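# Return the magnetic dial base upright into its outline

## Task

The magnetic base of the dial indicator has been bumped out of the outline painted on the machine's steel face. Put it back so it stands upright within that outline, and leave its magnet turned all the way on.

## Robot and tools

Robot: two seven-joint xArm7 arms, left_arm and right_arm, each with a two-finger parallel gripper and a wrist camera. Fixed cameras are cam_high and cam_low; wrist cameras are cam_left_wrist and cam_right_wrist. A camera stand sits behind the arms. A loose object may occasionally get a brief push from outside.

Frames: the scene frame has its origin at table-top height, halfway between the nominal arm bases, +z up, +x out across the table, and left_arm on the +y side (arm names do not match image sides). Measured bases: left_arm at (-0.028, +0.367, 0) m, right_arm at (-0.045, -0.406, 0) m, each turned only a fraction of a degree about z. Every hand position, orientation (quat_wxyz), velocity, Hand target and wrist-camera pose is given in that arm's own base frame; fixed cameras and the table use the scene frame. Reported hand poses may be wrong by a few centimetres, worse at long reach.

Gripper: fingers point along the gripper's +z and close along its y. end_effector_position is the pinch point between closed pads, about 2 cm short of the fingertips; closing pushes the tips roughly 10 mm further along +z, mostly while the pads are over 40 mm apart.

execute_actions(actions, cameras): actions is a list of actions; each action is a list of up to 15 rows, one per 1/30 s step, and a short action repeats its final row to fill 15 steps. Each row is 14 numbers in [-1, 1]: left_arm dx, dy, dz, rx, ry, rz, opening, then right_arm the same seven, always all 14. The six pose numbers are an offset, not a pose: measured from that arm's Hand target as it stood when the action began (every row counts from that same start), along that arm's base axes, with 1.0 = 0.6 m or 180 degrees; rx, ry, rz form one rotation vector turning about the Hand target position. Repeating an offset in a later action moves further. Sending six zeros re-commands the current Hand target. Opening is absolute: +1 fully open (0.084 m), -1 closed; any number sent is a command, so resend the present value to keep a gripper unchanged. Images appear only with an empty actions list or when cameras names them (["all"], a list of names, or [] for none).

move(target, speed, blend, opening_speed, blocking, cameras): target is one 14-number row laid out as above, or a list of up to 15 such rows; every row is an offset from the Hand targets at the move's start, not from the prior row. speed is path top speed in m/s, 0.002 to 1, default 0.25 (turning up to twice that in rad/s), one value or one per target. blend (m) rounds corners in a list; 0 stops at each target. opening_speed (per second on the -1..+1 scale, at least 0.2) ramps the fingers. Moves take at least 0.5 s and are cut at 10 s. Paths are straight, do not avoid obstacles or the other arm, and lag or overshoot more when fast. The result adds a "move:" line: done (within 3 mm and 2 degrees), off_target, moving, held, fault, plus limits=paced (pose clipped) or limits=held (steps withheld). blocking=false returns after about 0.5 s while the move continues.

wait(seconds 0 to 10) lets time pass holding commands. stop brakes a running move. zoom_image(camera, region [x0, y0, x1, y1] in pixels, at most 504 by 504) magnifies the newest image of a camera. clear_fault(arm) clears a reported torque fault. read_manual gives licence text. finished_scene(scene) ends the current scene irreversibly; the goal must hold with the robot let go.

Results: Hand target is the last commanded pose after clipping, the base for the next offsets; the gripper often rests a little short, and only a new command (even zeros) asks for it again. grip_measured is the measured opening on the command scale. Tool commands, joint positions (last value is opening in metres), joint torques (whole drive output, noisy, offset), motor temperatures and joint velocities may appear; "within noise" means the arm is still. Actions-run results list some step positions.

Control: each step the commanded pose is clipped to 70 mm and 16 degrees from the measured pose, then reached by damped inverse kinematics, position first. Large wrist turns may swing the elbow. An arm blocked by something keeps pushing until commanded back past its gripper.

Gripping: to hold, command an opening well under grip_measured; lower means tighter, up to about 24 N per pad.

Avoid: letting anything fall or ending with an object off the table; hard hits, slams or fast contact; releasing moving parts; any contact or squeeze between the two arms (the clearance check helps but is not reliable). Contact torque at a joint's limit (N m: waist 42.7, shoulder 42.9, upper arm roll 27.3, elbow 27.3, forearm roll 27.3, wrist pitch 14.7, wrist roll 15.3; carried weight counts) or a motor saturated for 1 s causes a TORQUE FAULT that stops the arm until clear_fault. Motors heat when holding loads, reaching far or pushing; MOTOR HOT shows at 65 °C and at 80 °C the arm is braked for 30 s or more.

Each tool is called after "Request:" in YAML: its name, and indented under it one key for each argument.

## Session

Request:
execute_actions:
  actions: []

Request:
zoom_image:
  camera: "cam_high"
  region: [330, 80, 580, 300]

Scene clock: 0.00 s.
left_arm: end_effector_position=(+0.1091, -0.3246, +0.3063) grip_measured=+1.00 end_effector_quat_wxyz=(+0.661, -0.629, -0.364, -0.188) | right_arm: end_effector_position=(+0.7944, -0.0837, +0.2979) grip_measured=+1.00 end_effector_quat_wxyz=(-0.334, +0.754, -0.208, +0.526)
Joint positions: left_arm=[-1.283 0.764 -0.009 1.98 0.084 2.73 -2.3 0.084] | right_arm=[-0.356 0.65 0.285 1.766 1.879 0.383 -1.346 0.084]
Joint velocities: within noise
Joint torques (N m): no reading
Motor temperatures (°C): left_arm=[35 36 32 35 28 34 34] | right_arm=[39 31 28 31 31 34 35]
Hand target: left_arm +0.1091, -0.3246, +0.3063; +0.661, -0.629, -0.364, -0.188 | right_arm +0.7944, -0.0837, +0.2979; -0.334, +0.754, -0.208, +0.526
Tool commands: left_gripper/opening=+1.0 right_gripper/opening=+1.0
camera_calibration:
cam_left_wrist: T_world_to_cam=[[0.701128, 0.146812, -0.697758, 0.216303], [-0.666998, -0.210889, -0.714591, 0.293102], [-0.25206, 0.966422, -0.0499368, 0.481706], [0, 0, 0, 1]] pos_world=[0.165261, -0.435475, 0.38443]
cam_right_wrist: T_world_to_cam=[[0.03953, -0.684297, -0.728131, 0.161618], [-0.345203, 0.674481, -0.652618, 0.594359], [0.937695, 0.277151, -0.209559, -0.529787], [0, 0, 0, 1]] pos_world=[0.695565, -0.143457, 0.394546]

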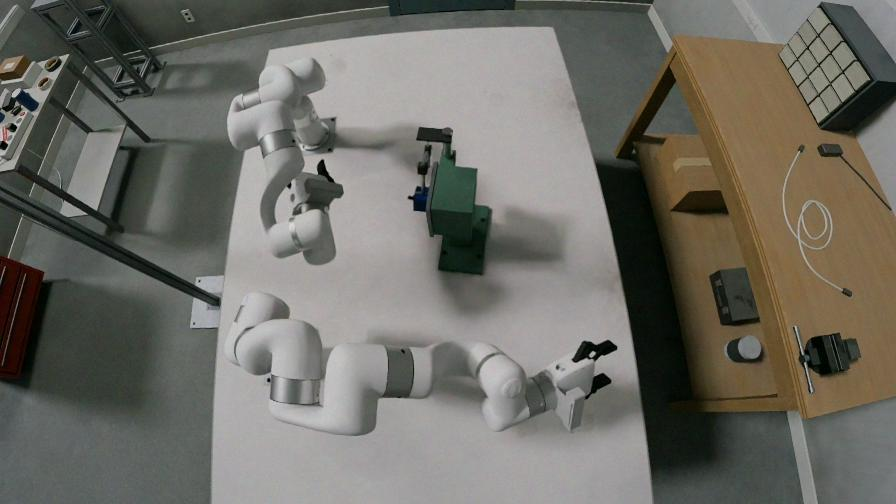

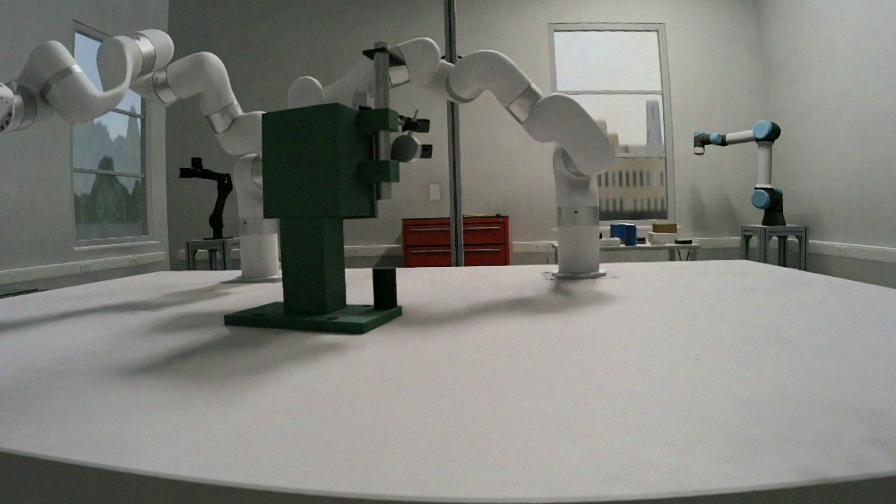

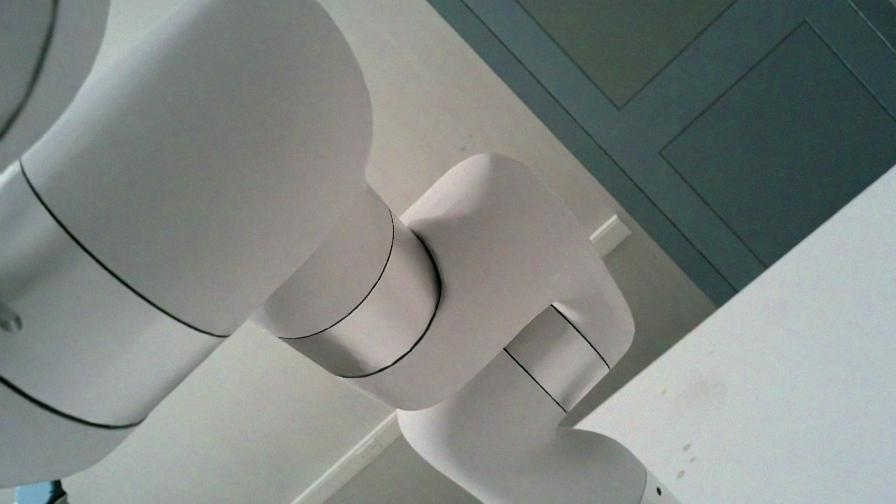

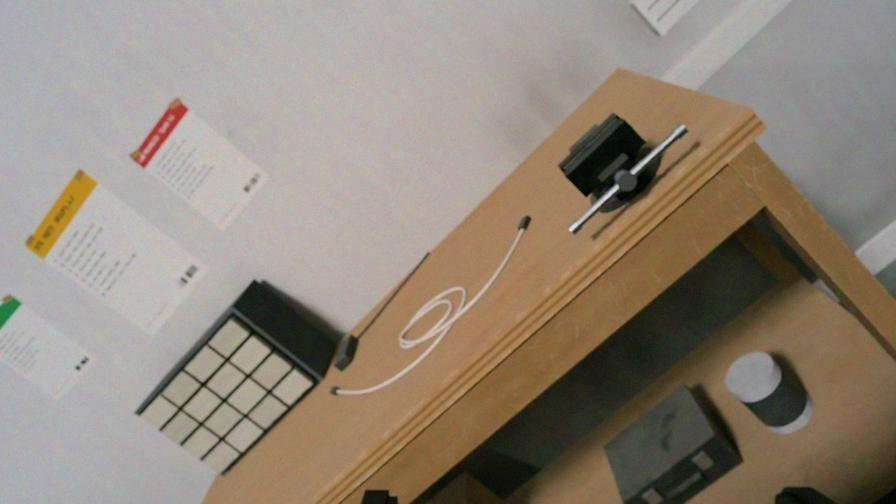

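Scaled by 2.016.

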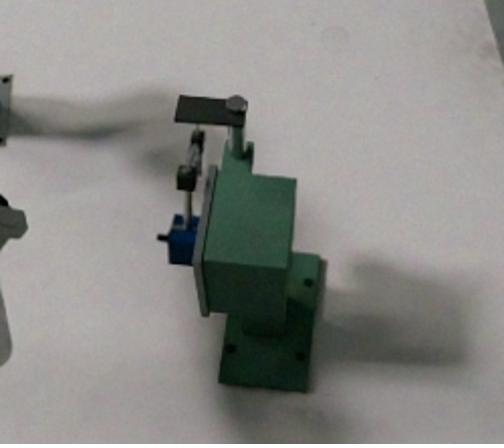

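Request:
move:
  target: [0.152,-0.059,-0.094,-0.1563,-0.2322,-0.5396,1, -0.574,0.223,0.137,-0.6409,-0.5459,0.3425,1]
  speed: 0.4
  cameras: ["cam_high","cam_left_wrist","cam_right_wrist"]

Scene clock: 6.53 s.
left_arm: end_effector_position=(+0.2003, -0.3600, +0.2499) grip_measured=+1.00 end_effector_quat_wxyz=(+0.000, +0.707, +0.000, +0.707) | right_arm: end_effector_position=(+0.4500, +0.0501, +0.3801) grip_measured=+1.00 end_effector_quat_wxyz=(+0.159, +0.105, +0.817, +0.544)
Joint positions: left_arm=[-1.422 0.06 -0.311 0.642 1.444 1.675 -2.565 0.084] | right_arm=[-0.625 -0.259 0.19 0.906 1.268 1.47 -3.699 0.084]
Joint torques (N m): left_arm=[5.62 -17.81 2.53 12.5 4.21 -0.07 -2.22] | right_arm=[4.82 -17.73 -0.75 11.15 -0.91 1.76 -1.44]
Hand target: left_arm +0.2003, -0.3600, +0.2499; +0.000, +0.707, +0.000, +0.707 | right_arm +0.4500, +0.0501, +0.3801; +0.159, +0.105, +0.817, +0.544
Off the commanded pose: left_arm 0.000 m, 0 deg | right_arm 0.000 m, 0 deg.
move: done
camera_calibration:
cam_left_wrist: T_world_to_cam=[[0.010054, -0.999941, -0.00417627, -0.329601], [-0.00106317, 0.00416579, -0.999991, 0.321559], [0.999949, 0.0100584, -0.00102122, -0.0711775], [0, 0, 0, 1]] pos_world=[0.0748296, -0.330206, 0.320107]
cam_right_wrist: T_world_to_cam=[[0.0082038, 0.387541, 0.921816, -0.340054], [0.933262, -0.334017, 0.132118, -0.384232], [0.359104, 0.859212, -0.364417, 0.0632652], [0, 0, 0, 1]] pos_world=[0.33866, -0.0509136, 0.387286]
Images, in order (width x height): cam_high 896x504, cam_left_wrist 896x504, cam_right_wrist 896x504.

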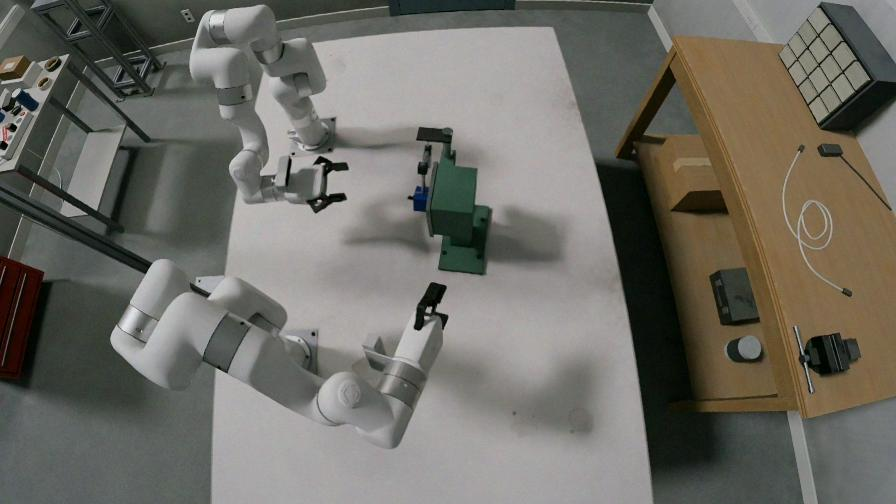

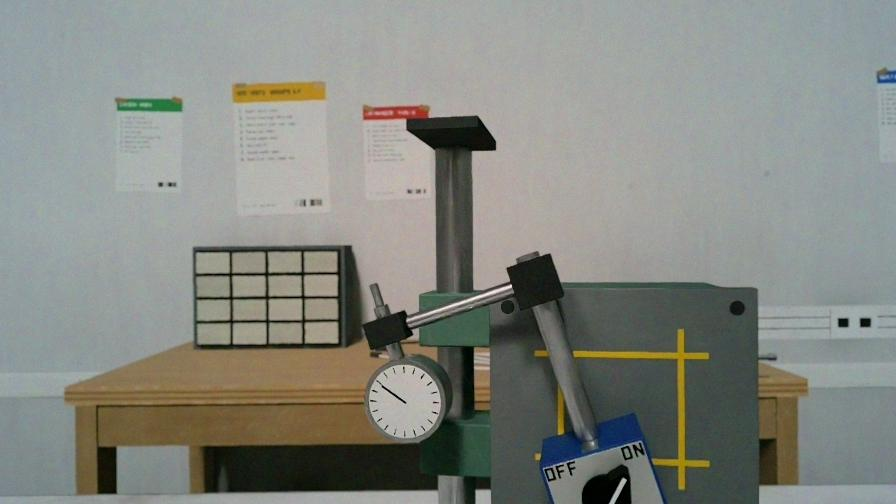

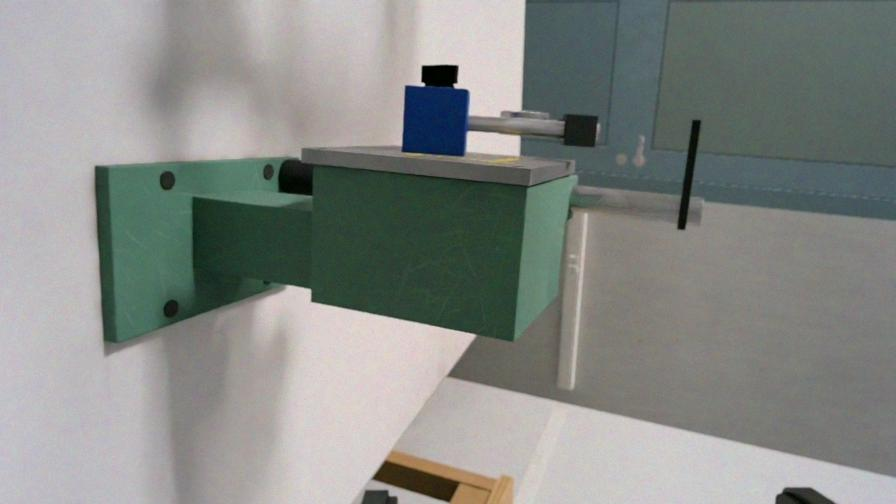

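Request:
move:
  target: [0.0333,-0.1417,-0.175,0,0,0,1, 0,0,0,0,0,0,1]
  speed: 0.3
  cameras: ["cam_left_wrist"]

Request:
zoom_image:
  camera: "cam_left_wrist"
  region: [290, 80, 690, 305]

Request:
zoom_image:
  camera: "cam_left_wrist"
  region: [330, 180, 570, 420]

Scene clock: 8.10 s.
left_arm: end_effector_position=(+0.2203, -0.4450, +0.1450) grip_measured=+1.00 end_effector_quat_wxyz=(+0.000, +0.707, +0.000, +0.707) | right_arm: end_effector_position=(+0.4500, +0.0501, +0.3801) grip_measured=+1.00 end_effector_quat_wxyz=(+0.159, +0.105, +0.817, +0.544)
Joint positions: left_arm=[-1.416 0.562 -0.25 0.99 1.573 1.715 -2.703 0.084] | right_arm=[-0.625 -0.259 0.19 0.906 1.268 1.47 -3.699 0.084]
Joint torques (N m): left_arm=[-5.64 -15.51 1.04 15.9 4.15 4.57 2.01] | right_arm=[3.77 -17.84 -3.12 11.18 -0.61 1.15 -1.53]
Hand target: left_arm +0.2203, -0.4450, +0.1449; +0.000, +0.707, +0.000, +0.707 | right_arm +0.4500, +0.0501, +0.3801; +0.159, +0.105, +0.817, +0.544
Off the commanded pose: left_arm 0.000 m, 0 deg | right_arm 0.000 m, 0 deg.
move: done
camera_calibration:
cam_left_wrist: T_world_to_cam=[[0.00985416, -0.999943, -0.00407658, -0.41514], [-0.00106288, 0.0040663, -0.999991, 0.216894], [0.999951, 0.00985841, -0.00102275, -0.0905122], [0, 0, 0, 1]] pos_world=[0.0948292, -0.415106, 0.215107]
Images, in order (width x height): cam_left_wrist 896x504.

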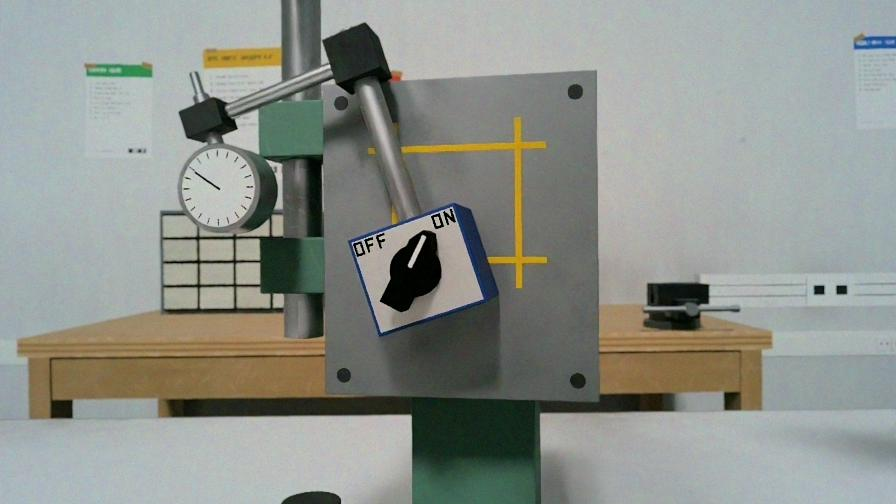

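Scaled by 1.260.

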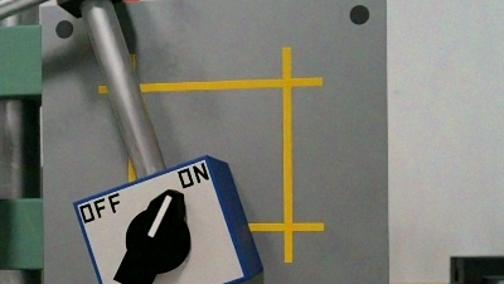

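Scaled by 2.100.

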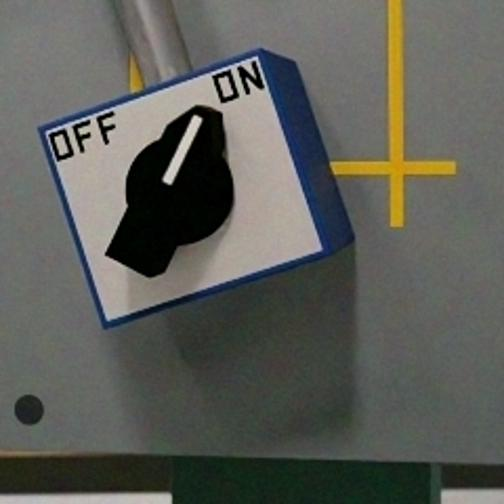

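Request:
move:
  target: [0.0092,0.061,0.0117,0,0,-0.0553,0.3, -0.095,0.413,-0.2457,0.0224,-0.0014,-0.0493,1]
  speed: 0.25
  cameras: ["all"]

Scene clock: 13.20 s.
left_arm: end_effector_position=(+0.2258, -0.4084, +0.1520) grip_measured=+0.29 end_effector_quat_wxyz=(+0.061, +0.705, -0.061, +0.704) | right_arm: end_effector_position=(+0.3930, +0.2978, +0.2327) grip_measured=+1.00 end_effector_quat_wxyz=(+0.198, +0.172, +0.787, +0.559)
Joint positions: left_arm=[-1.382 0.378 -0.245 0.703 1.726 1.61 -2.798 0.056] | right_arm=[-0.296 -0.342 0.772 0.49 2.273 0.84 -4.087 0.084]
Joint torques (N m): left_arm=[5.6 -21.25 1.67 9.09 3.79 0.19 -2.26] | right_arm=[-5.12 -3.14 -1.39 13.12 2.26 -0.64 -1.29]
Hand target: left_arm +0.2258, -0.4084, +0.1520; +0.061, +0.705, -0.061, +0.704 | right_arm +0.3930, +0.2979, +0.2327; +0.199, +0.172, +0.787, +0.559
Off the commanded pose: left_arm 0.000 m, 0 deg | right_arm 0.000 m, 0 deg.
move: done
camera_calibration:
cam_left_wrist: T_world_to_cam=[[-0.163068, -0.986606, -0.00412058, -0.334101], [-0.000237803, 0.00421578, -0.999991, 0.223638], [0.986615, -0.163066, -0.000922078, -0.164007], [0, 0, 0, 1]] pos_world=[0.107383, -0.357313, 0.222108]
cam_right_wrist: T_world_to_cam=[[0.0586832, 0.3166, 0.946742, -0.304204], [0.869332, -0.48241, 0.107438, -0.153666], [0.490733, 0.816728, -0.30354, -0.236082], [0, 0, 0, 1]] pos_world=[0.267292, 0.214996, 0.232852]

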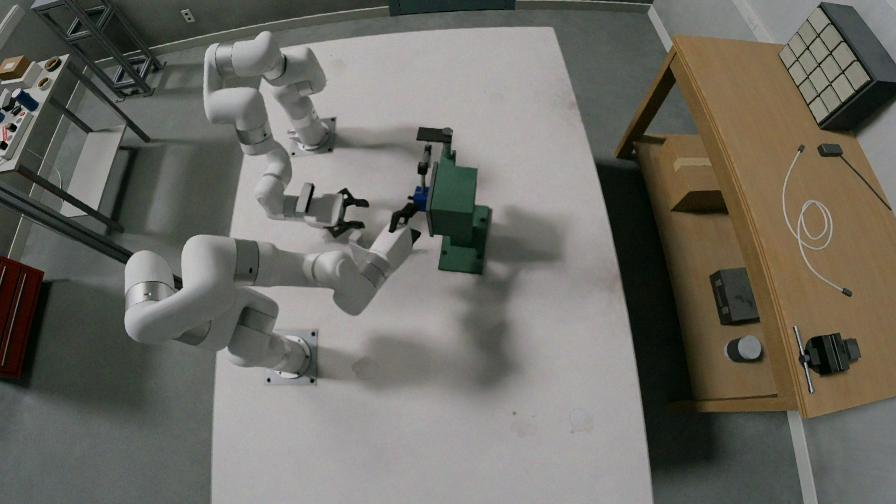

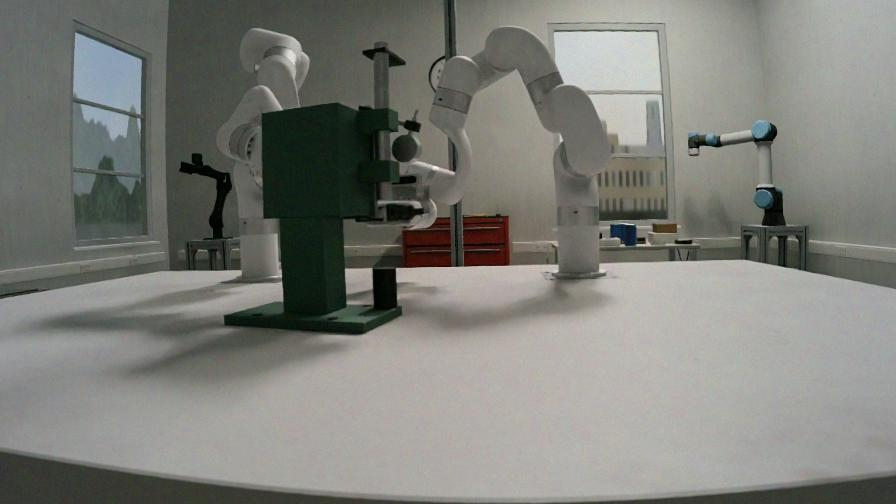

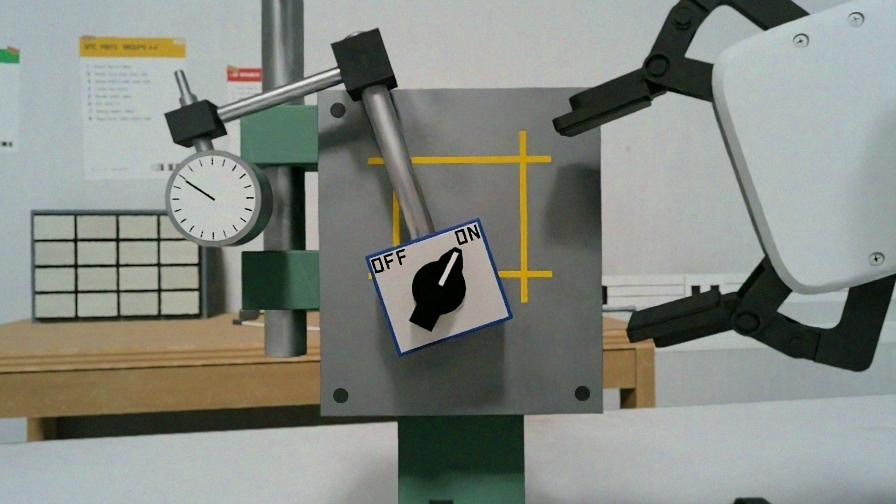

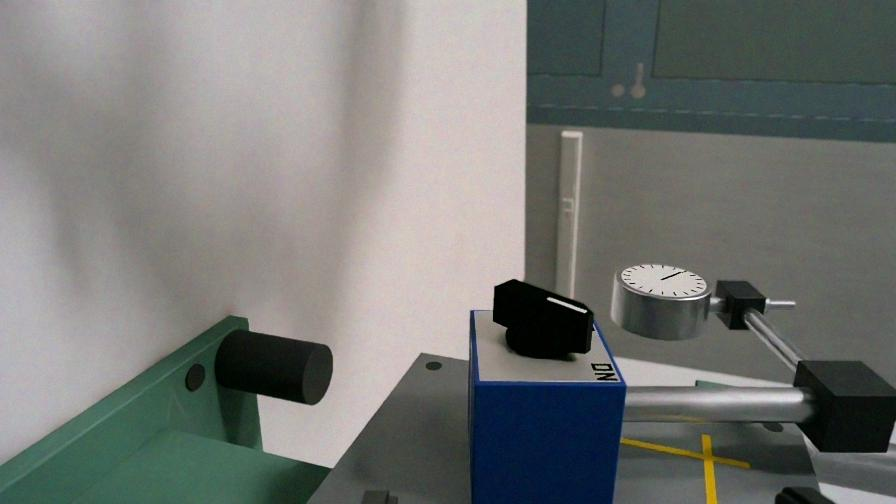

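Request:
zoom_image:
  camera: "cam_right_wrist"
  region: [440, 260, 760, 504]

Request:
zoom_image:
  camera: "cam_left_wrist"
  region: [340, 130, 560, 370]

Scaled by 1.575.

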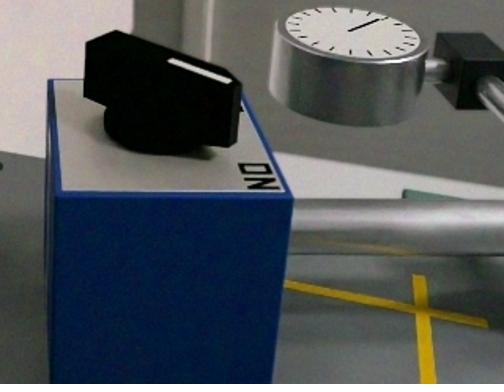

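Scaled by 2.100.

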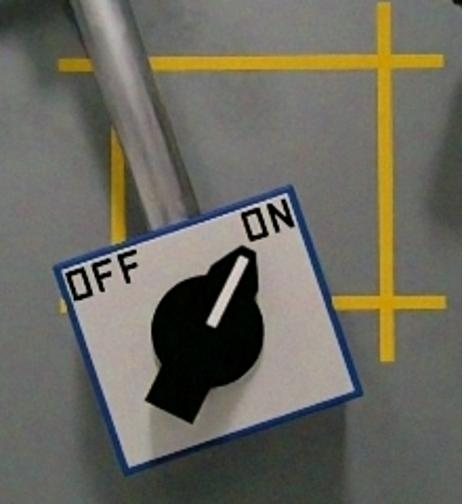

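Request:
move:
  target: [0,0,0,0,0,0,0.3, 0.0097,0.051,-0.0225,0,0,0,0.5]
  speed: 0.08
  opening_speed: 1.0
  cameras: ["cam_left_wrist","cam_right_wrist"]

Request:
zoom_image:
  camera: "cam_left_wrist"
  region: [350, 130, 670, 400]

Scene clock: 16.27 s.
left_arm: end_effector_position=(+0.2258, -0.4084, +0.1520) grip_measured=+0.29 end_effector_quat_wxyz=(+0.061, +0.705, -0.061, +0.704) | right_arm: end_effector_position=(+0.3988, +0.3284, +0.2192) grip_measured=+0.49 end_effector_quat_wxyz=(+0.199, +0.172, +0.787, +0.559)
Joint positions: left_arm=[-1.382 0.378 -0.245 0.703 1.726 1.61 -2.798 0.056] | right_arm=[-0.307 -0.207 0.861 0.57 2.385 0.761 -4.22 0.065]
Joint torques (N m): left_arm=[5.59 -21.42 1.67 9.19 3.94 0.23 -2.33] | right_arm=[-5.18 -4.38 -0.07 12.94 2.18 -0.32 -1.46]
Hand target: left_arm +0.2258, -0.4084, +0.1520; +0.061, +0.705, -0.061, +0.704 | right_arm +0.3988, +0.3285, +0.2192; +0.199, +0.172, +0.787, +0.559
Off the commanded pose: left_arm 0.000 m, 0 deg | right_arm 0.000 m, 0 deg.
move: done
camera_calibration:
cam_left_wrist: T_world_to_cam=[[-0.163068, -0.986606, -0.00412058, -0.334101], [-0.000237803, 0.00421578, -0.999991, 0.223638], [0.986615, -0.163066, -0.000922078, -0.164007], [0, 0, 0, 1]] pos_world=[0.107383, -0.357313, 0.222108]
cam_right_wrist: T_world_to_cam=[[0.0586832, 0.3166, 0.946742, -0.301451], [0.869332, -0.48241, 0.107438, -0.142496], [0.490733, 0.816728, -0.30354, -0.268018], [0, 0, 0, 1]] pos_world=[0.273092, 0.245596, 0.219352]
Images, in order (width x height): cam_left_wrist 896x504, cam_right_wrist 896x504.

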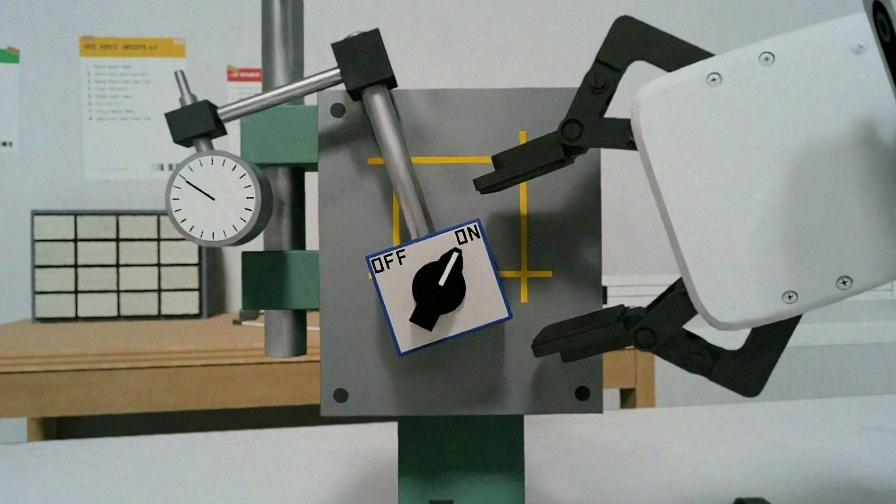

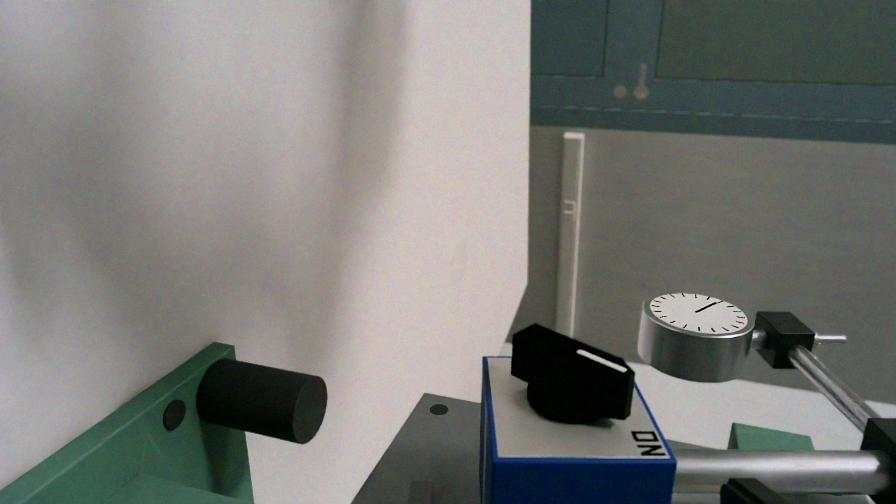

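Scaled by 1.575.

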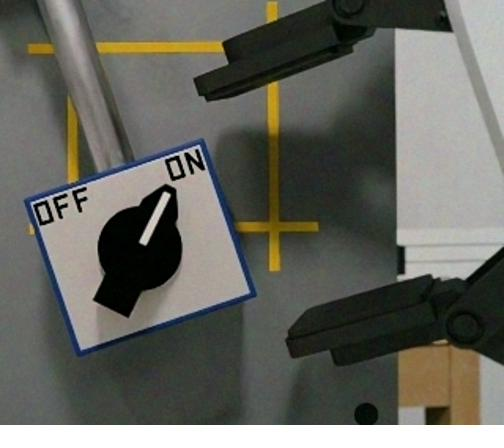

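Request:
move:
  target:
    - [0,0,0,0,0,0,0.3, 0.01725,0.028,-0.0093,0,0,0,0.5]
    - [0,0,0,0,0,0,0.3, 0.01725,0.028,-0.0093,0,0,0,-0.5]
  speed: 0.06
  opening_speed: 0.8
  cameras: ["cam_left_wrist","cam_right_wrist"]

Request:
zoom_image:
  camera: "cam_left_wrist"
  region: [340, 130, 660, 400]

Scene clock: 20.23 s.
left_arm: end_effector_position=(+0.2258, -0.4084, +0.1520) grip_measured=+0.29 end_effector_quat_wxyz=(+0.061, +0.705, -0.061, +0.704) | right_arm: end_effector_position=(+0.4091, +0.3453, +0.2136) grip_measured=+0.00 end_effector_quat_wxyz=(+0.199, +0.172, +0.787, +0.559)
Joint positions: left_arm=[-1.382 0.378 -0.245 0.703 1.726 1.61 -2.798 0.056] | right_arm=[-0.318 -0.097 0.9 0.643 2.43 0.703 -4.313 0.044]
Joint torques (N m): left_arm=[5.73 -21.08 1.7 9.24 3.74 0.21 -2.29] | right_arm=[-5.07 -5.8 1.81 3.67 -0.67 -4.09 -1.43]
Hand target: left_arm +0.2258, -0.4084, +0.1520; +0.061, +0.705, -0.061, +0.704 | right_arm +0.4091, +0.3453, +0.2136; +0.199, +0.172, +0.787, +0.559
Off the commanded pose: left_arm 0.000 m, 0 deg | right_arm 0.000 m, 0 deg.
move: done
camera_calibration:
cam_left_wrist: T_world_to_cam=[[-0.163068, -0.986606, -0.00412058, -0.334101], [-0.000237803, 0.00421578, -0.999991, 0.223638], [0.986615, -0.163066, -0.000922078, -0.164007], [0, 0, 0, 1]] pos_world=[0.107383, -0.357313, 0.222108]
cam_right_wrist: T_world_to_cam=[[0.05862, 0.316498, 0.94678, -0.302042], [0.86935, -0.482379, 0.107428, -0.142843], [0.490707, 0.816786, -0.303425, -0.288575], [0, 0, 0, 1]] pos_world=[0.283492, 0.262396, 0.213752]
Images, in order (width x height): cam_left_wrist 896x504, cam_right_wrist 896x504.

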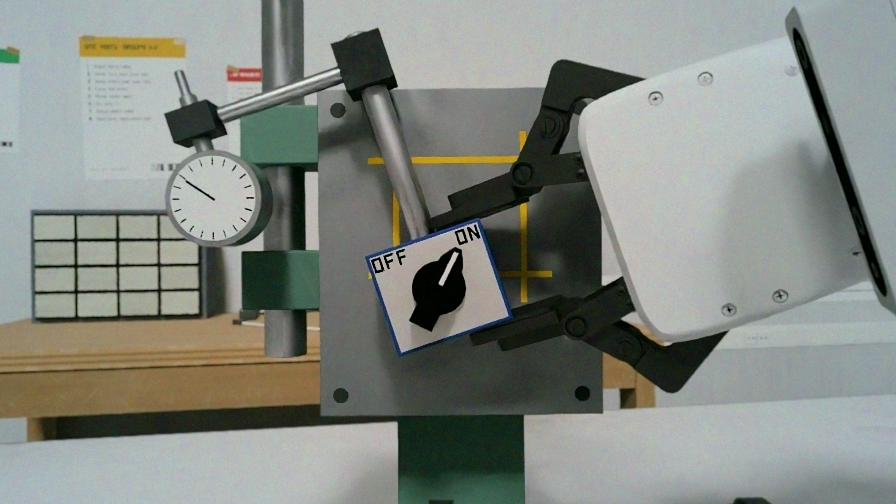

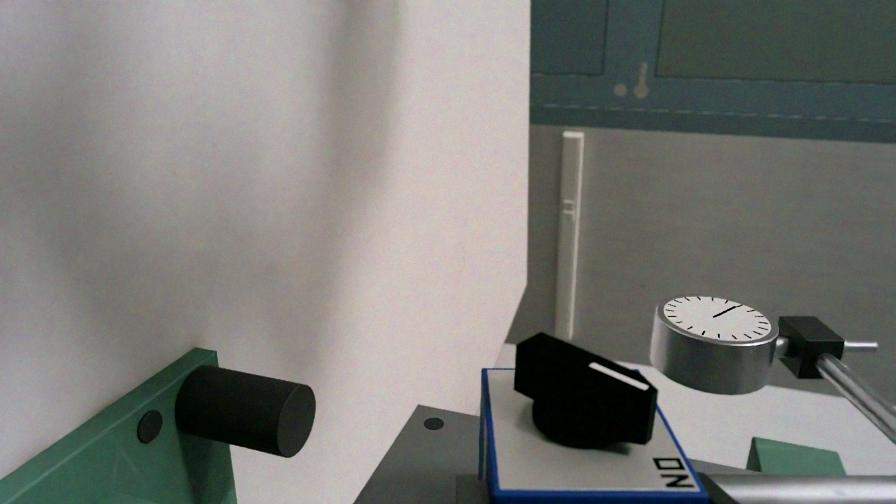

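Scaled by 1.575.

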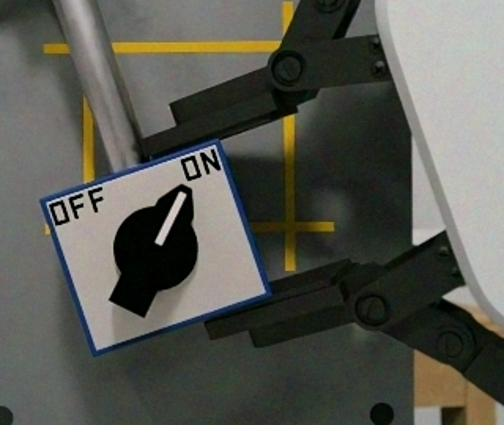

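Request:
move:
  target: [0.1643,0.0245,0.0913,0.1425,-0.0235,0,-0.1, 0,0,0,0,0,0,-0.8]
  speed: 0.2
  cameras: ["cam_left_wrist","cam_right_wrist"]

Request:
zoom_image:
  camera: "cam_left_wrist"
  region: [440, 304, 780, 504]

Request:
zoom_image:
  camera: "cam_right_wrist"
  region: [440, 280, 740, 504]

Scene clock: 23.73 s.
left_arm: end_effector_position=(+0.3243, -0.3937, +0.2067) grip_measured=-0.11 end_effector_quat_wxyz=(-0.099, +0.675, -0.218, +0.698) | right_arm: end_effector_position=(+0.4091, +0.3453, +0.2136) grip_measured=+0.00 end_effector_quat_wxyz=(+0.199, +0.172, +0.787, +0.559)
Joint positions: left_arm=[-1.224 0.18 -0.096 0.653 1.958 1.391 -2.245 0.039] | right_arm=[-0.318 -0.097 0.9 0.643 2.43 0.703 -4.313 0.044]
Joint torques (N m): left_arm=[5.57 -19.75 2.69 17.52 3.58 0.15 1.86] | right_arm=[-4.97 -7.54 1.94 3.54 -2.85 -4.94 -0.98]
Hand target: left_arm +0.3244, -0.3937, +0.2067; -0.099, +0.675, -0.218, +0.698 | right_arm +0.4091, +0.3453, +0.2136; +0.199, +0.172, +0.787, +0.559
Off the commanded pose: left_arm 0.000 m, 0 deg | right_arm 0.000 m, 0 deg.
move: done
camera_calibration:
cam_left_wrist: T_world_to_cam=[[-0.14633, -0.88504, -0.441918, -0.178292], [0.0709644, 0.436184, -0.897055, 0.404024], [0.986687, -0.162626, -0.00102043, -0.258594], [0, 0, 0, 1]] pos_world=[0.20039, -0.376079, 0.283377]
cam_right_wrist: T_world_to_cam=[[0.0586875, 0.316598, 0.946743, -0.30208], [0.869331, -0.482412, 0.107433, -0.14283], [0.490733, 0.816728, -0.30354, -0.288543], [0, 0, 0, 1]] pos_world=[0.283492, 0.262396, 0.213752]
Images, in order (width x height): cam_left_wrist 896x504, cam_right_wrist 896x504.

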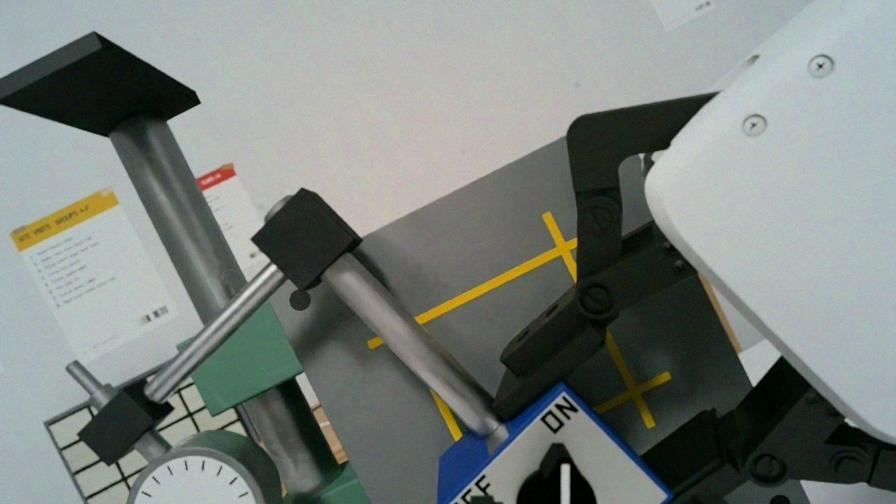

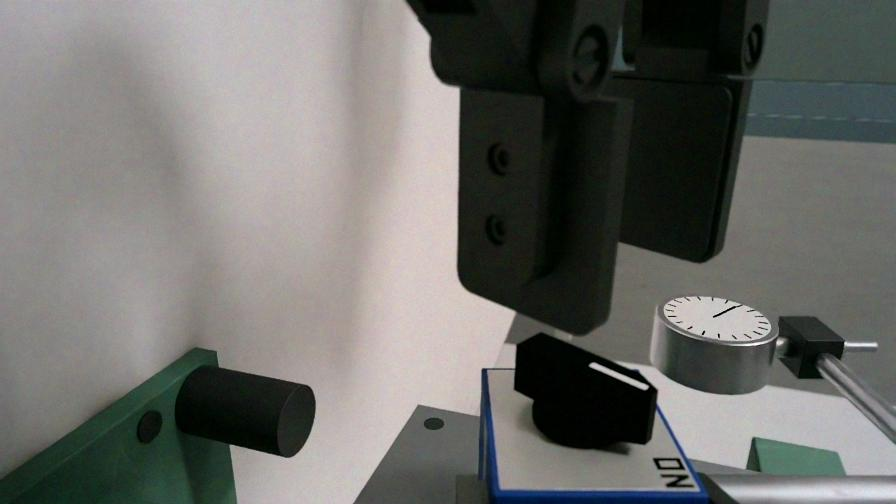

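Scaled by 1.482.

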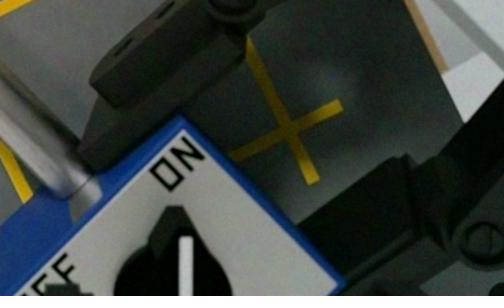

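Scaled by 1.680.

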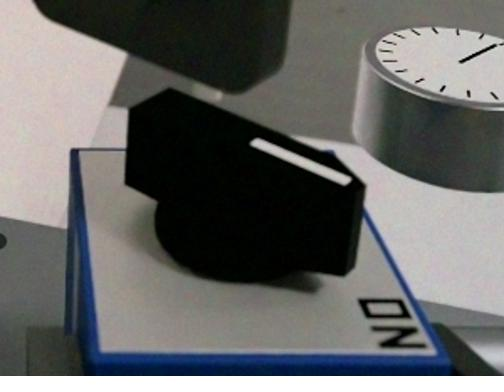

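Request:
move:
  target: [0.0460,-0.0076,0,0,0,0,-0.3, 0,0,0,0,0,0,-0.8]
  speed: 0.1
  cameras: ["cam_left_wrist","cam_right_wrist"]

Request:
zoom_image:
  camera: "cam_left_wrist"
  region: [440, 304, 780, 504]

Request:
zoom_image:
  camera: "cam_right_wrist"
  region: [440, 280, 740, 504]

Scene clock: 26.23 s.
left_arm: end_effector_position=(+0.3519, -0.3983, +0.2067) grip_measured=-0.32 end_effector_quat_wxyz=(-0.099, +0.675, -0.218, +0.698) | right_arm: end_effector_position=(+0.4091, +0.3453, +0.2136) grip_measured=+0.00 end_effector_quat_wxyz=(+0.199, +0.172, +0.787, +0.559)
Joint positions: left_arm=[-1.185 0.21 -0.06 0.698 2.022 1.35 -2.246 0.03] | right_arm=[-0.318 -0.097 0.9 0.643 2.43 0.703 -4.313 0.044]
Joint torques (N m): left_arm=[5.42 -11.8 2.7 18.18 3.88 0.17 -2.26] | right_arm=[-5.14 -8.12 1.71 3.65 -2.71 -5 -0.66]
Hand target: left_arm +0.3520, -0.3983, +0.2067; -0.099, +0.675, -0.218, +0.698 | right_arm +0.4091, +0.3453, +0.2136; +0.199, +0.172, +0.787, +0.559
Off the commanded pose: left_arm 0.000 m, 0 deg | right_arm 0.000 m, 0 deg.
move: done
camera_calibration:
cam_left_wrist: T_world_to_cam=[[-0.146324, -0.885002, -0.441997, -0.178289], [0.0709786, 0.436262, -0.897016, 0.404087], [0.986687, -0.162627, -0.00101923, -0.286575], [0, 0, 0, 1]] pos_world=[0.22799, -0.380679, 0.283377]
cam_right_wrist: T_world_to_cam=[[0.0586875, 0.316598, 0.946743, -0.30208], [0.869331, -0.482412, 0.107433, -0.14283], [0.490733, 0.816728, -0.30354, -0.288543], [0, 0, 0, 1]] pos_world=[0.283492, 0.262396, 0.213752]
Images, in order (width x height): cam_left_wrist 896x504, cam_right_wrist 896x504.

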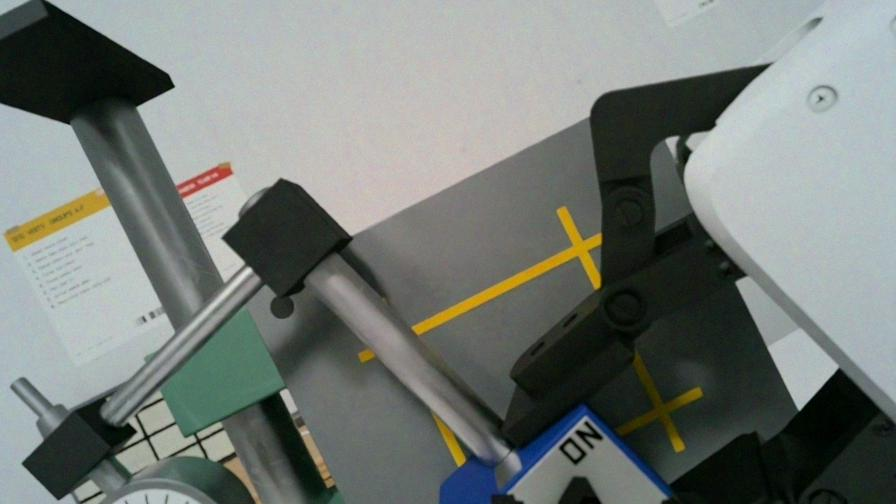

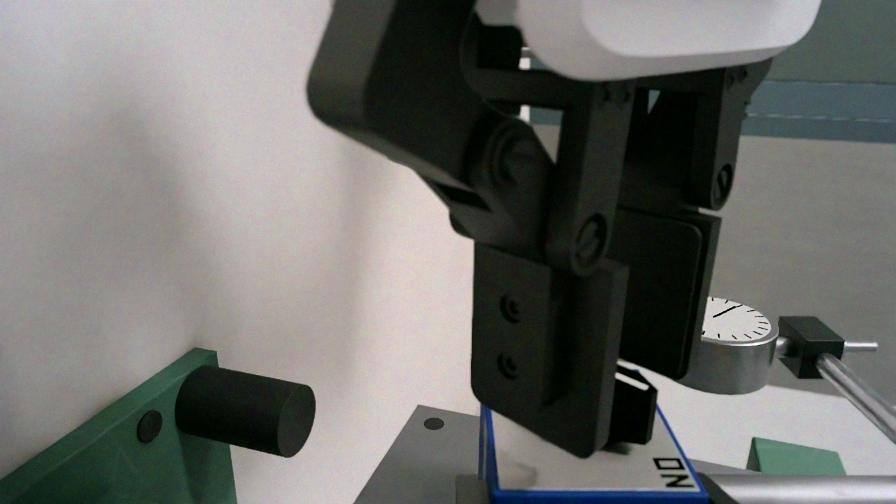

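Scaled by 1.482.

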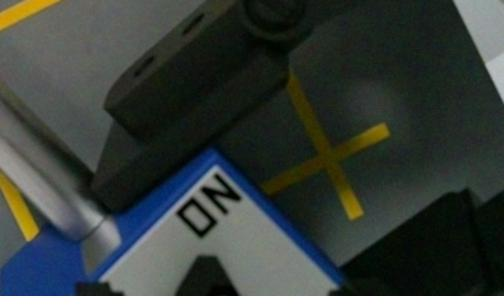

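Scaled by 1.680.

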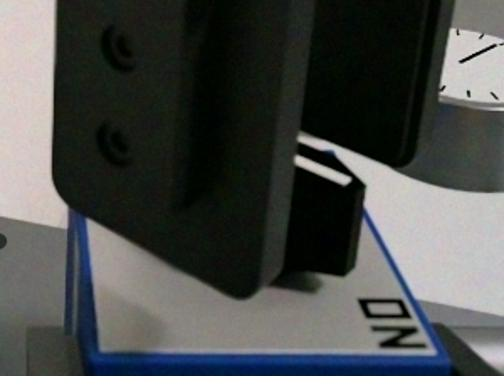

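Request:
zoom_image:
  camera: "cam_left_wrist"
  region: [470, 424, 710, 504]

Scaled by 2.100.

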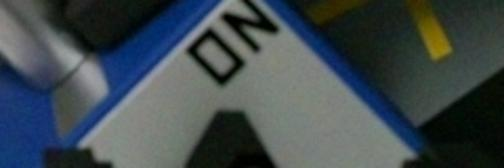

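Request:
move:
  target:
    - [0.0108,-0.0008,0.0005,0,0,0,-0.3, 0,0,0,0,0,0,-0.8]
    - [0.0108,-0.0008,0.0005,0,0,0,-1, 0,0,0,0,0,0,-0.8]
  speed: 0.06
  opening_speed: 0.8
  cameras: ["cam_left_wrist","cam_right_wrist"]

Scene clock: 29.10 s.
left_arm: end_effector_position=(+0.3585, -0.3987, +0.2070) grip_measured=-0.78 end_effector_quat_wxyz=(-0.099, +0.675, -0.218, +0.698) | right_arm: end_effector_position=(+0.4091, +0.3453, +0.2136) grip_measured=+0.00 end_effector_quat_wxyz=(+0.199, +0.172, +0.787, +0.559)
Joint positions: left_arm=[-1.175 0.215 -0.051 0.708 2.037 1.339 -2.247 0.01] | right_arm=[-0.318 -0.097 0.9 0.642 2.43 0.703 -4.313 0.044]
Joint torques (N m): left_arm=[-0.52 -12.09 -3.42 18.04 3.75 0.15 -2.25] | right_arm=[-4.8 -8.27 1.61 3.86 -2.6 -4.93 -0.3]
Hand target: left_arm +0.3585, -0.3988, +0.2070; -0.099, +0.675, -0.218, +0.698 | right_arm +0.4091, +0.3453, +0.2136; +0.199, +0.172, +0.787, +0.559
Off the commanded pose: left_arm 0.000 m, 0 deg | right_arm 0.000 m, 0 deg.
move: done
camera_calibration:
cam_left_wrist: T_world_to_cam=[[-0.146135, -0.88504, -0.441984, -0.177606], [0.0708832, 0.436264, -0.897022, 0.404087], [0.986722, -0.162415, -0.00101892, -0.29308], [0, 0, 0, 1]] pos_world=[0.234591, -0.381078, 0.283677]
cam_right_wrist: T_world_to_cam=[[0.0586875, 0.316598, 0.946743, -0.30208], [0.869331, -0.482412, 0.107433, -0.14283], [0.490733, 0.816728, -0.30354, -0.288543], [0, 0, 0, 1]] pos_world=[0.283492, 0.262396, 0.213752]
Images, in order (width x height): cam_left_wrist 896x504, cam_right_wrist 896x504.

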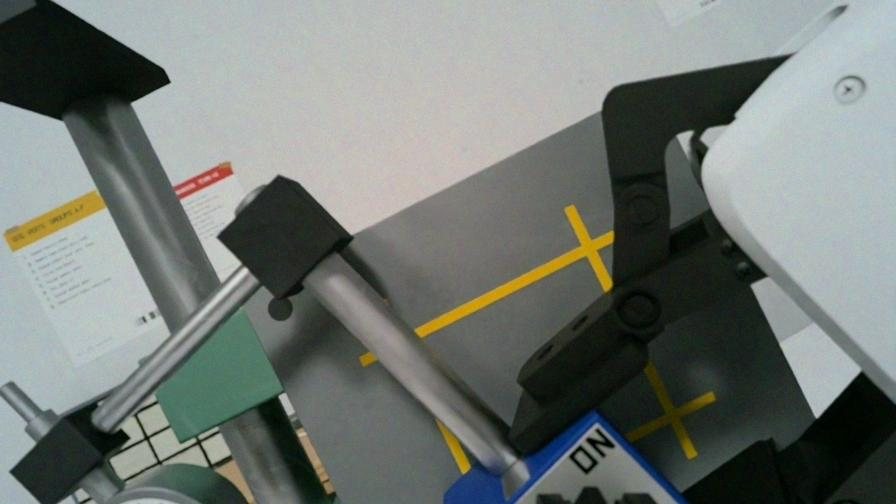

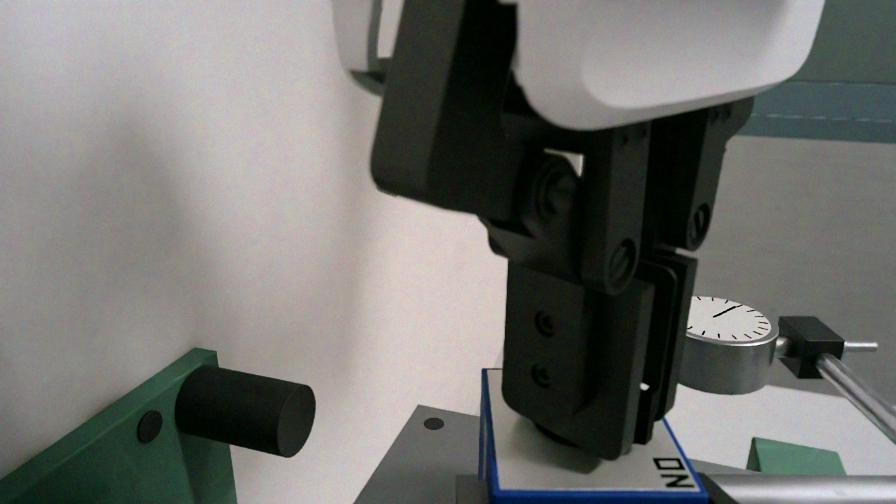

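Request:
move:
  target: [0,0,0,-0.2192,0.0361,0,-1, 0,0,0,0,0,0,-1]
  speed: 0.2
  cameras: ["cam_left_wrist"]

Scene clock: 31.57 s.
left_arm: end_effector_position=(+0.3585, -0.3987, +0.2070) grip_measured=-0.78 end_effector_quat_wxyz=(+0.146, +0.706, +0.025, +0.692) | right_arm: end_effector_position=(+0.4091, +0.3453, +0.2136) grip_measured=+0.00 end_effector_quat_wxyz=(+0.199, +0.172, +0.787, +0.559)
Joint positions: left_arm=[-1.151 0.219 -0.077 0.707 2.043 1.352 -2.947 0.01] | right_arm=[-0.318 -0.097 0.9 0.642 2.43 0.703 -4.313 0.044]
Joint torques (N m): left_arm=[-0.42 -6.47 -9.86 28.99 12.12 -4.33 -2.53] | right_arm=[-4.87 -8.08 1.7 3.77 -2.68 -5 -0.04]
Hand target: left_arm +0.3585, -0.3988, +0.2070; +0.147, +0.706, +0.025, +0.692 | right_arm +0.4091, +0.3453, +0.2136; +0.199, +0.172, +0.787, +0.559
Off the commanded pose: left_arm 0.000 m, 0 deg | right_arm 0.000 m, 0 deg.
move: done
camera_calibration:
cam_left_wrist: T_world_to_cam=[[-0.157985, -0.958412, 0.23767, -0.343274], [-0.0395111, -0.234364, -0.971346, 0.191731], [0.986651, -0.162849, -0.000841869, -0.293237], [0, 0, 0, 1]] pos_world=[0.242666, -0.331816, 0.267576]
Images, in order (width x height): cam_left_wrist 896x504.

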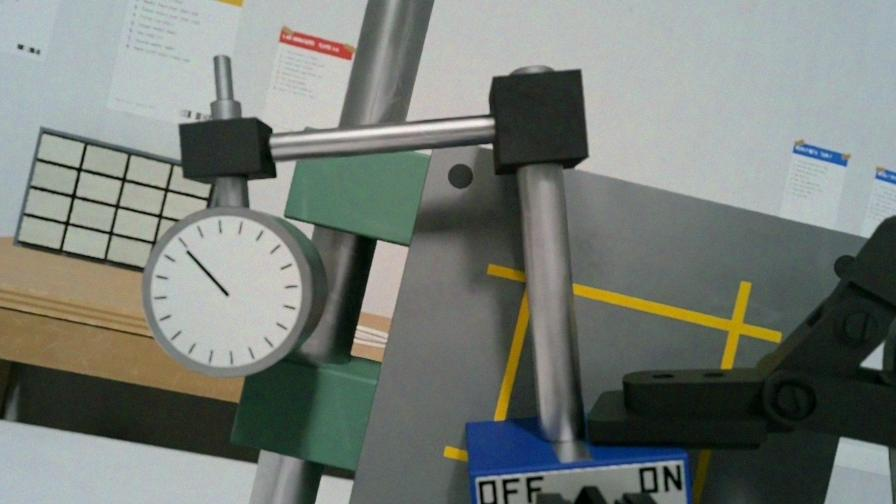

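Request:
move:
  target: [-0.0001,-0.0010,0.0002,0,0,0,-1, 0,0,0,0,0,0,-1]
  speed: 0.02

Scene clock: 32.47 s.
left_arm: end_effector_position=(+0.3584, -0.3992, +0.2071) grip_measured=-0.78 end_effector_quat_wxyz=(+0.147, +0.706, +0.025, +0.692) | right_arm: end_effector_position=(+0.4091, +0.3453, +0.2136) grip_measured=+0.00 end_effector_quat_wxyz=(+0.199, +0.172, +0.787, +0.559)
Joint positions: left_arm=[-1.151 0.22 -0.078 0.708 2.043 1.352 -2.946 0.01] | right_arm=[-0.318 -0.097 0.9 0.642 2.43 0.703 -4.313 0.044]
Joint torques (N m): left_arm=[-9.4 -5.16 -11.42 42.57 9.09 -7.52 1.77] | right_arm=[-4.62 -8.21 1.47 4 -2.68 -4.98 0.24]
Hand target: left_arm +0.3584, -0.3994, +0.2072; +0.147, +0.706, +0.025, +0.692 | right_arm +0.4091, +0.3453, +0.2136; +0.199, +0.172, +0.787, +0.559
Off the commanded pose: left_arm 0.000 m, 0 deg | right_arm 0.000 m, 0 deg.
move: done

Request:
move:
  target: [0.0003,0.0020,-0.0005,0,0,0,-1, 0,0,0,0,0,0,-1]
  speed: 0.02

Scene clock: 33.33 s.
left_arm: end_effector_position=(+0.3585, -0.3983, +0.2068) grip_measured=-0.78 end_effector_quat_wxyz=(+0.147, +0.706, +0.025, +0.692) | right_arm: end_effector_position=(+0.4091, +0.3453, +0.2136) grip_measured=+0.00 end_effector_quat_wxyz=(+0.199, +0.172, +0.787, +0.559)
Joint positions: left_arm=[-1.151 0.219 -0.077 0.705 2.044 1.352 -2.948 0.01] | right_arm=[-0.318 -0.097 0.9 0.642 2.43 0.703 -4.313 0.044]
Joint torques (N m): left_arm=[-0.77 -16.39 -4.74 21.63 9.47 -6.87 -2.58] | right_arm=[-4.81 -7.58 1.48 3.97 -2.61 -5.04 0.22]
Hand target: left_arm +0.3586, -0.3982, +0.2069; +0.147, +0.706, +0.025, +0.692 | right_arm +0.4091, +0.3453, +0.2136; +0.199, +0.172, +0.787, +0.559
Off the commanded pose: left_arm 0.000 m, 0 deg | right_arm 0.000 m, 0 deg.
move: done

Request:
move:
  target: [0,0,-0.0014,-0.137,0.0226,0,-1, 0,0,0,0,0,0,-1]
  speed: 0.15

Scene clock: 35.73 s.
left_arm: end_effector_position=(+0.3586, -0.3982, +0.2060) grip_measured=-0.78 end_effector_quat_wxyz=(+0.293, +0.682, +0.178, +0.646) | right_arm: end_effector_position=(+0.4091, +0.3452, +0.2136) grip_measured=+0.00 end_effector_quat_wxyz=(+0.199, +0.172, +0.787, +0.559)
Joint positions: left_arm=[-1.136 0.225 -0.094 0.706 2.045 1.362 -3.387 0.01] | right_arm=[-0.318 -0.097 0.9 0.642 2.43 0.703 -4.313 0.044]
Joint torques (N m): left_arm=[1.68 -4.24 -8.09 23.22 10.04 -5.27 -2.34] | right_arm=[-4.22 -3.42 2.18 7.64 -2.77 -4.8 0.64]
Hand target: left_arm +0.3586, -0.3982, +0.2060; +0.293, +0.682, +0.178, +0.646 | right_arm +0.4091, +0.3453, +0.2136; +0.199, +0.172, +0.787, +0.559
Off the commanded pose: left_arm 0.000 m, 0 deg | right_arm 0.000 m, 0 deg.
move: done


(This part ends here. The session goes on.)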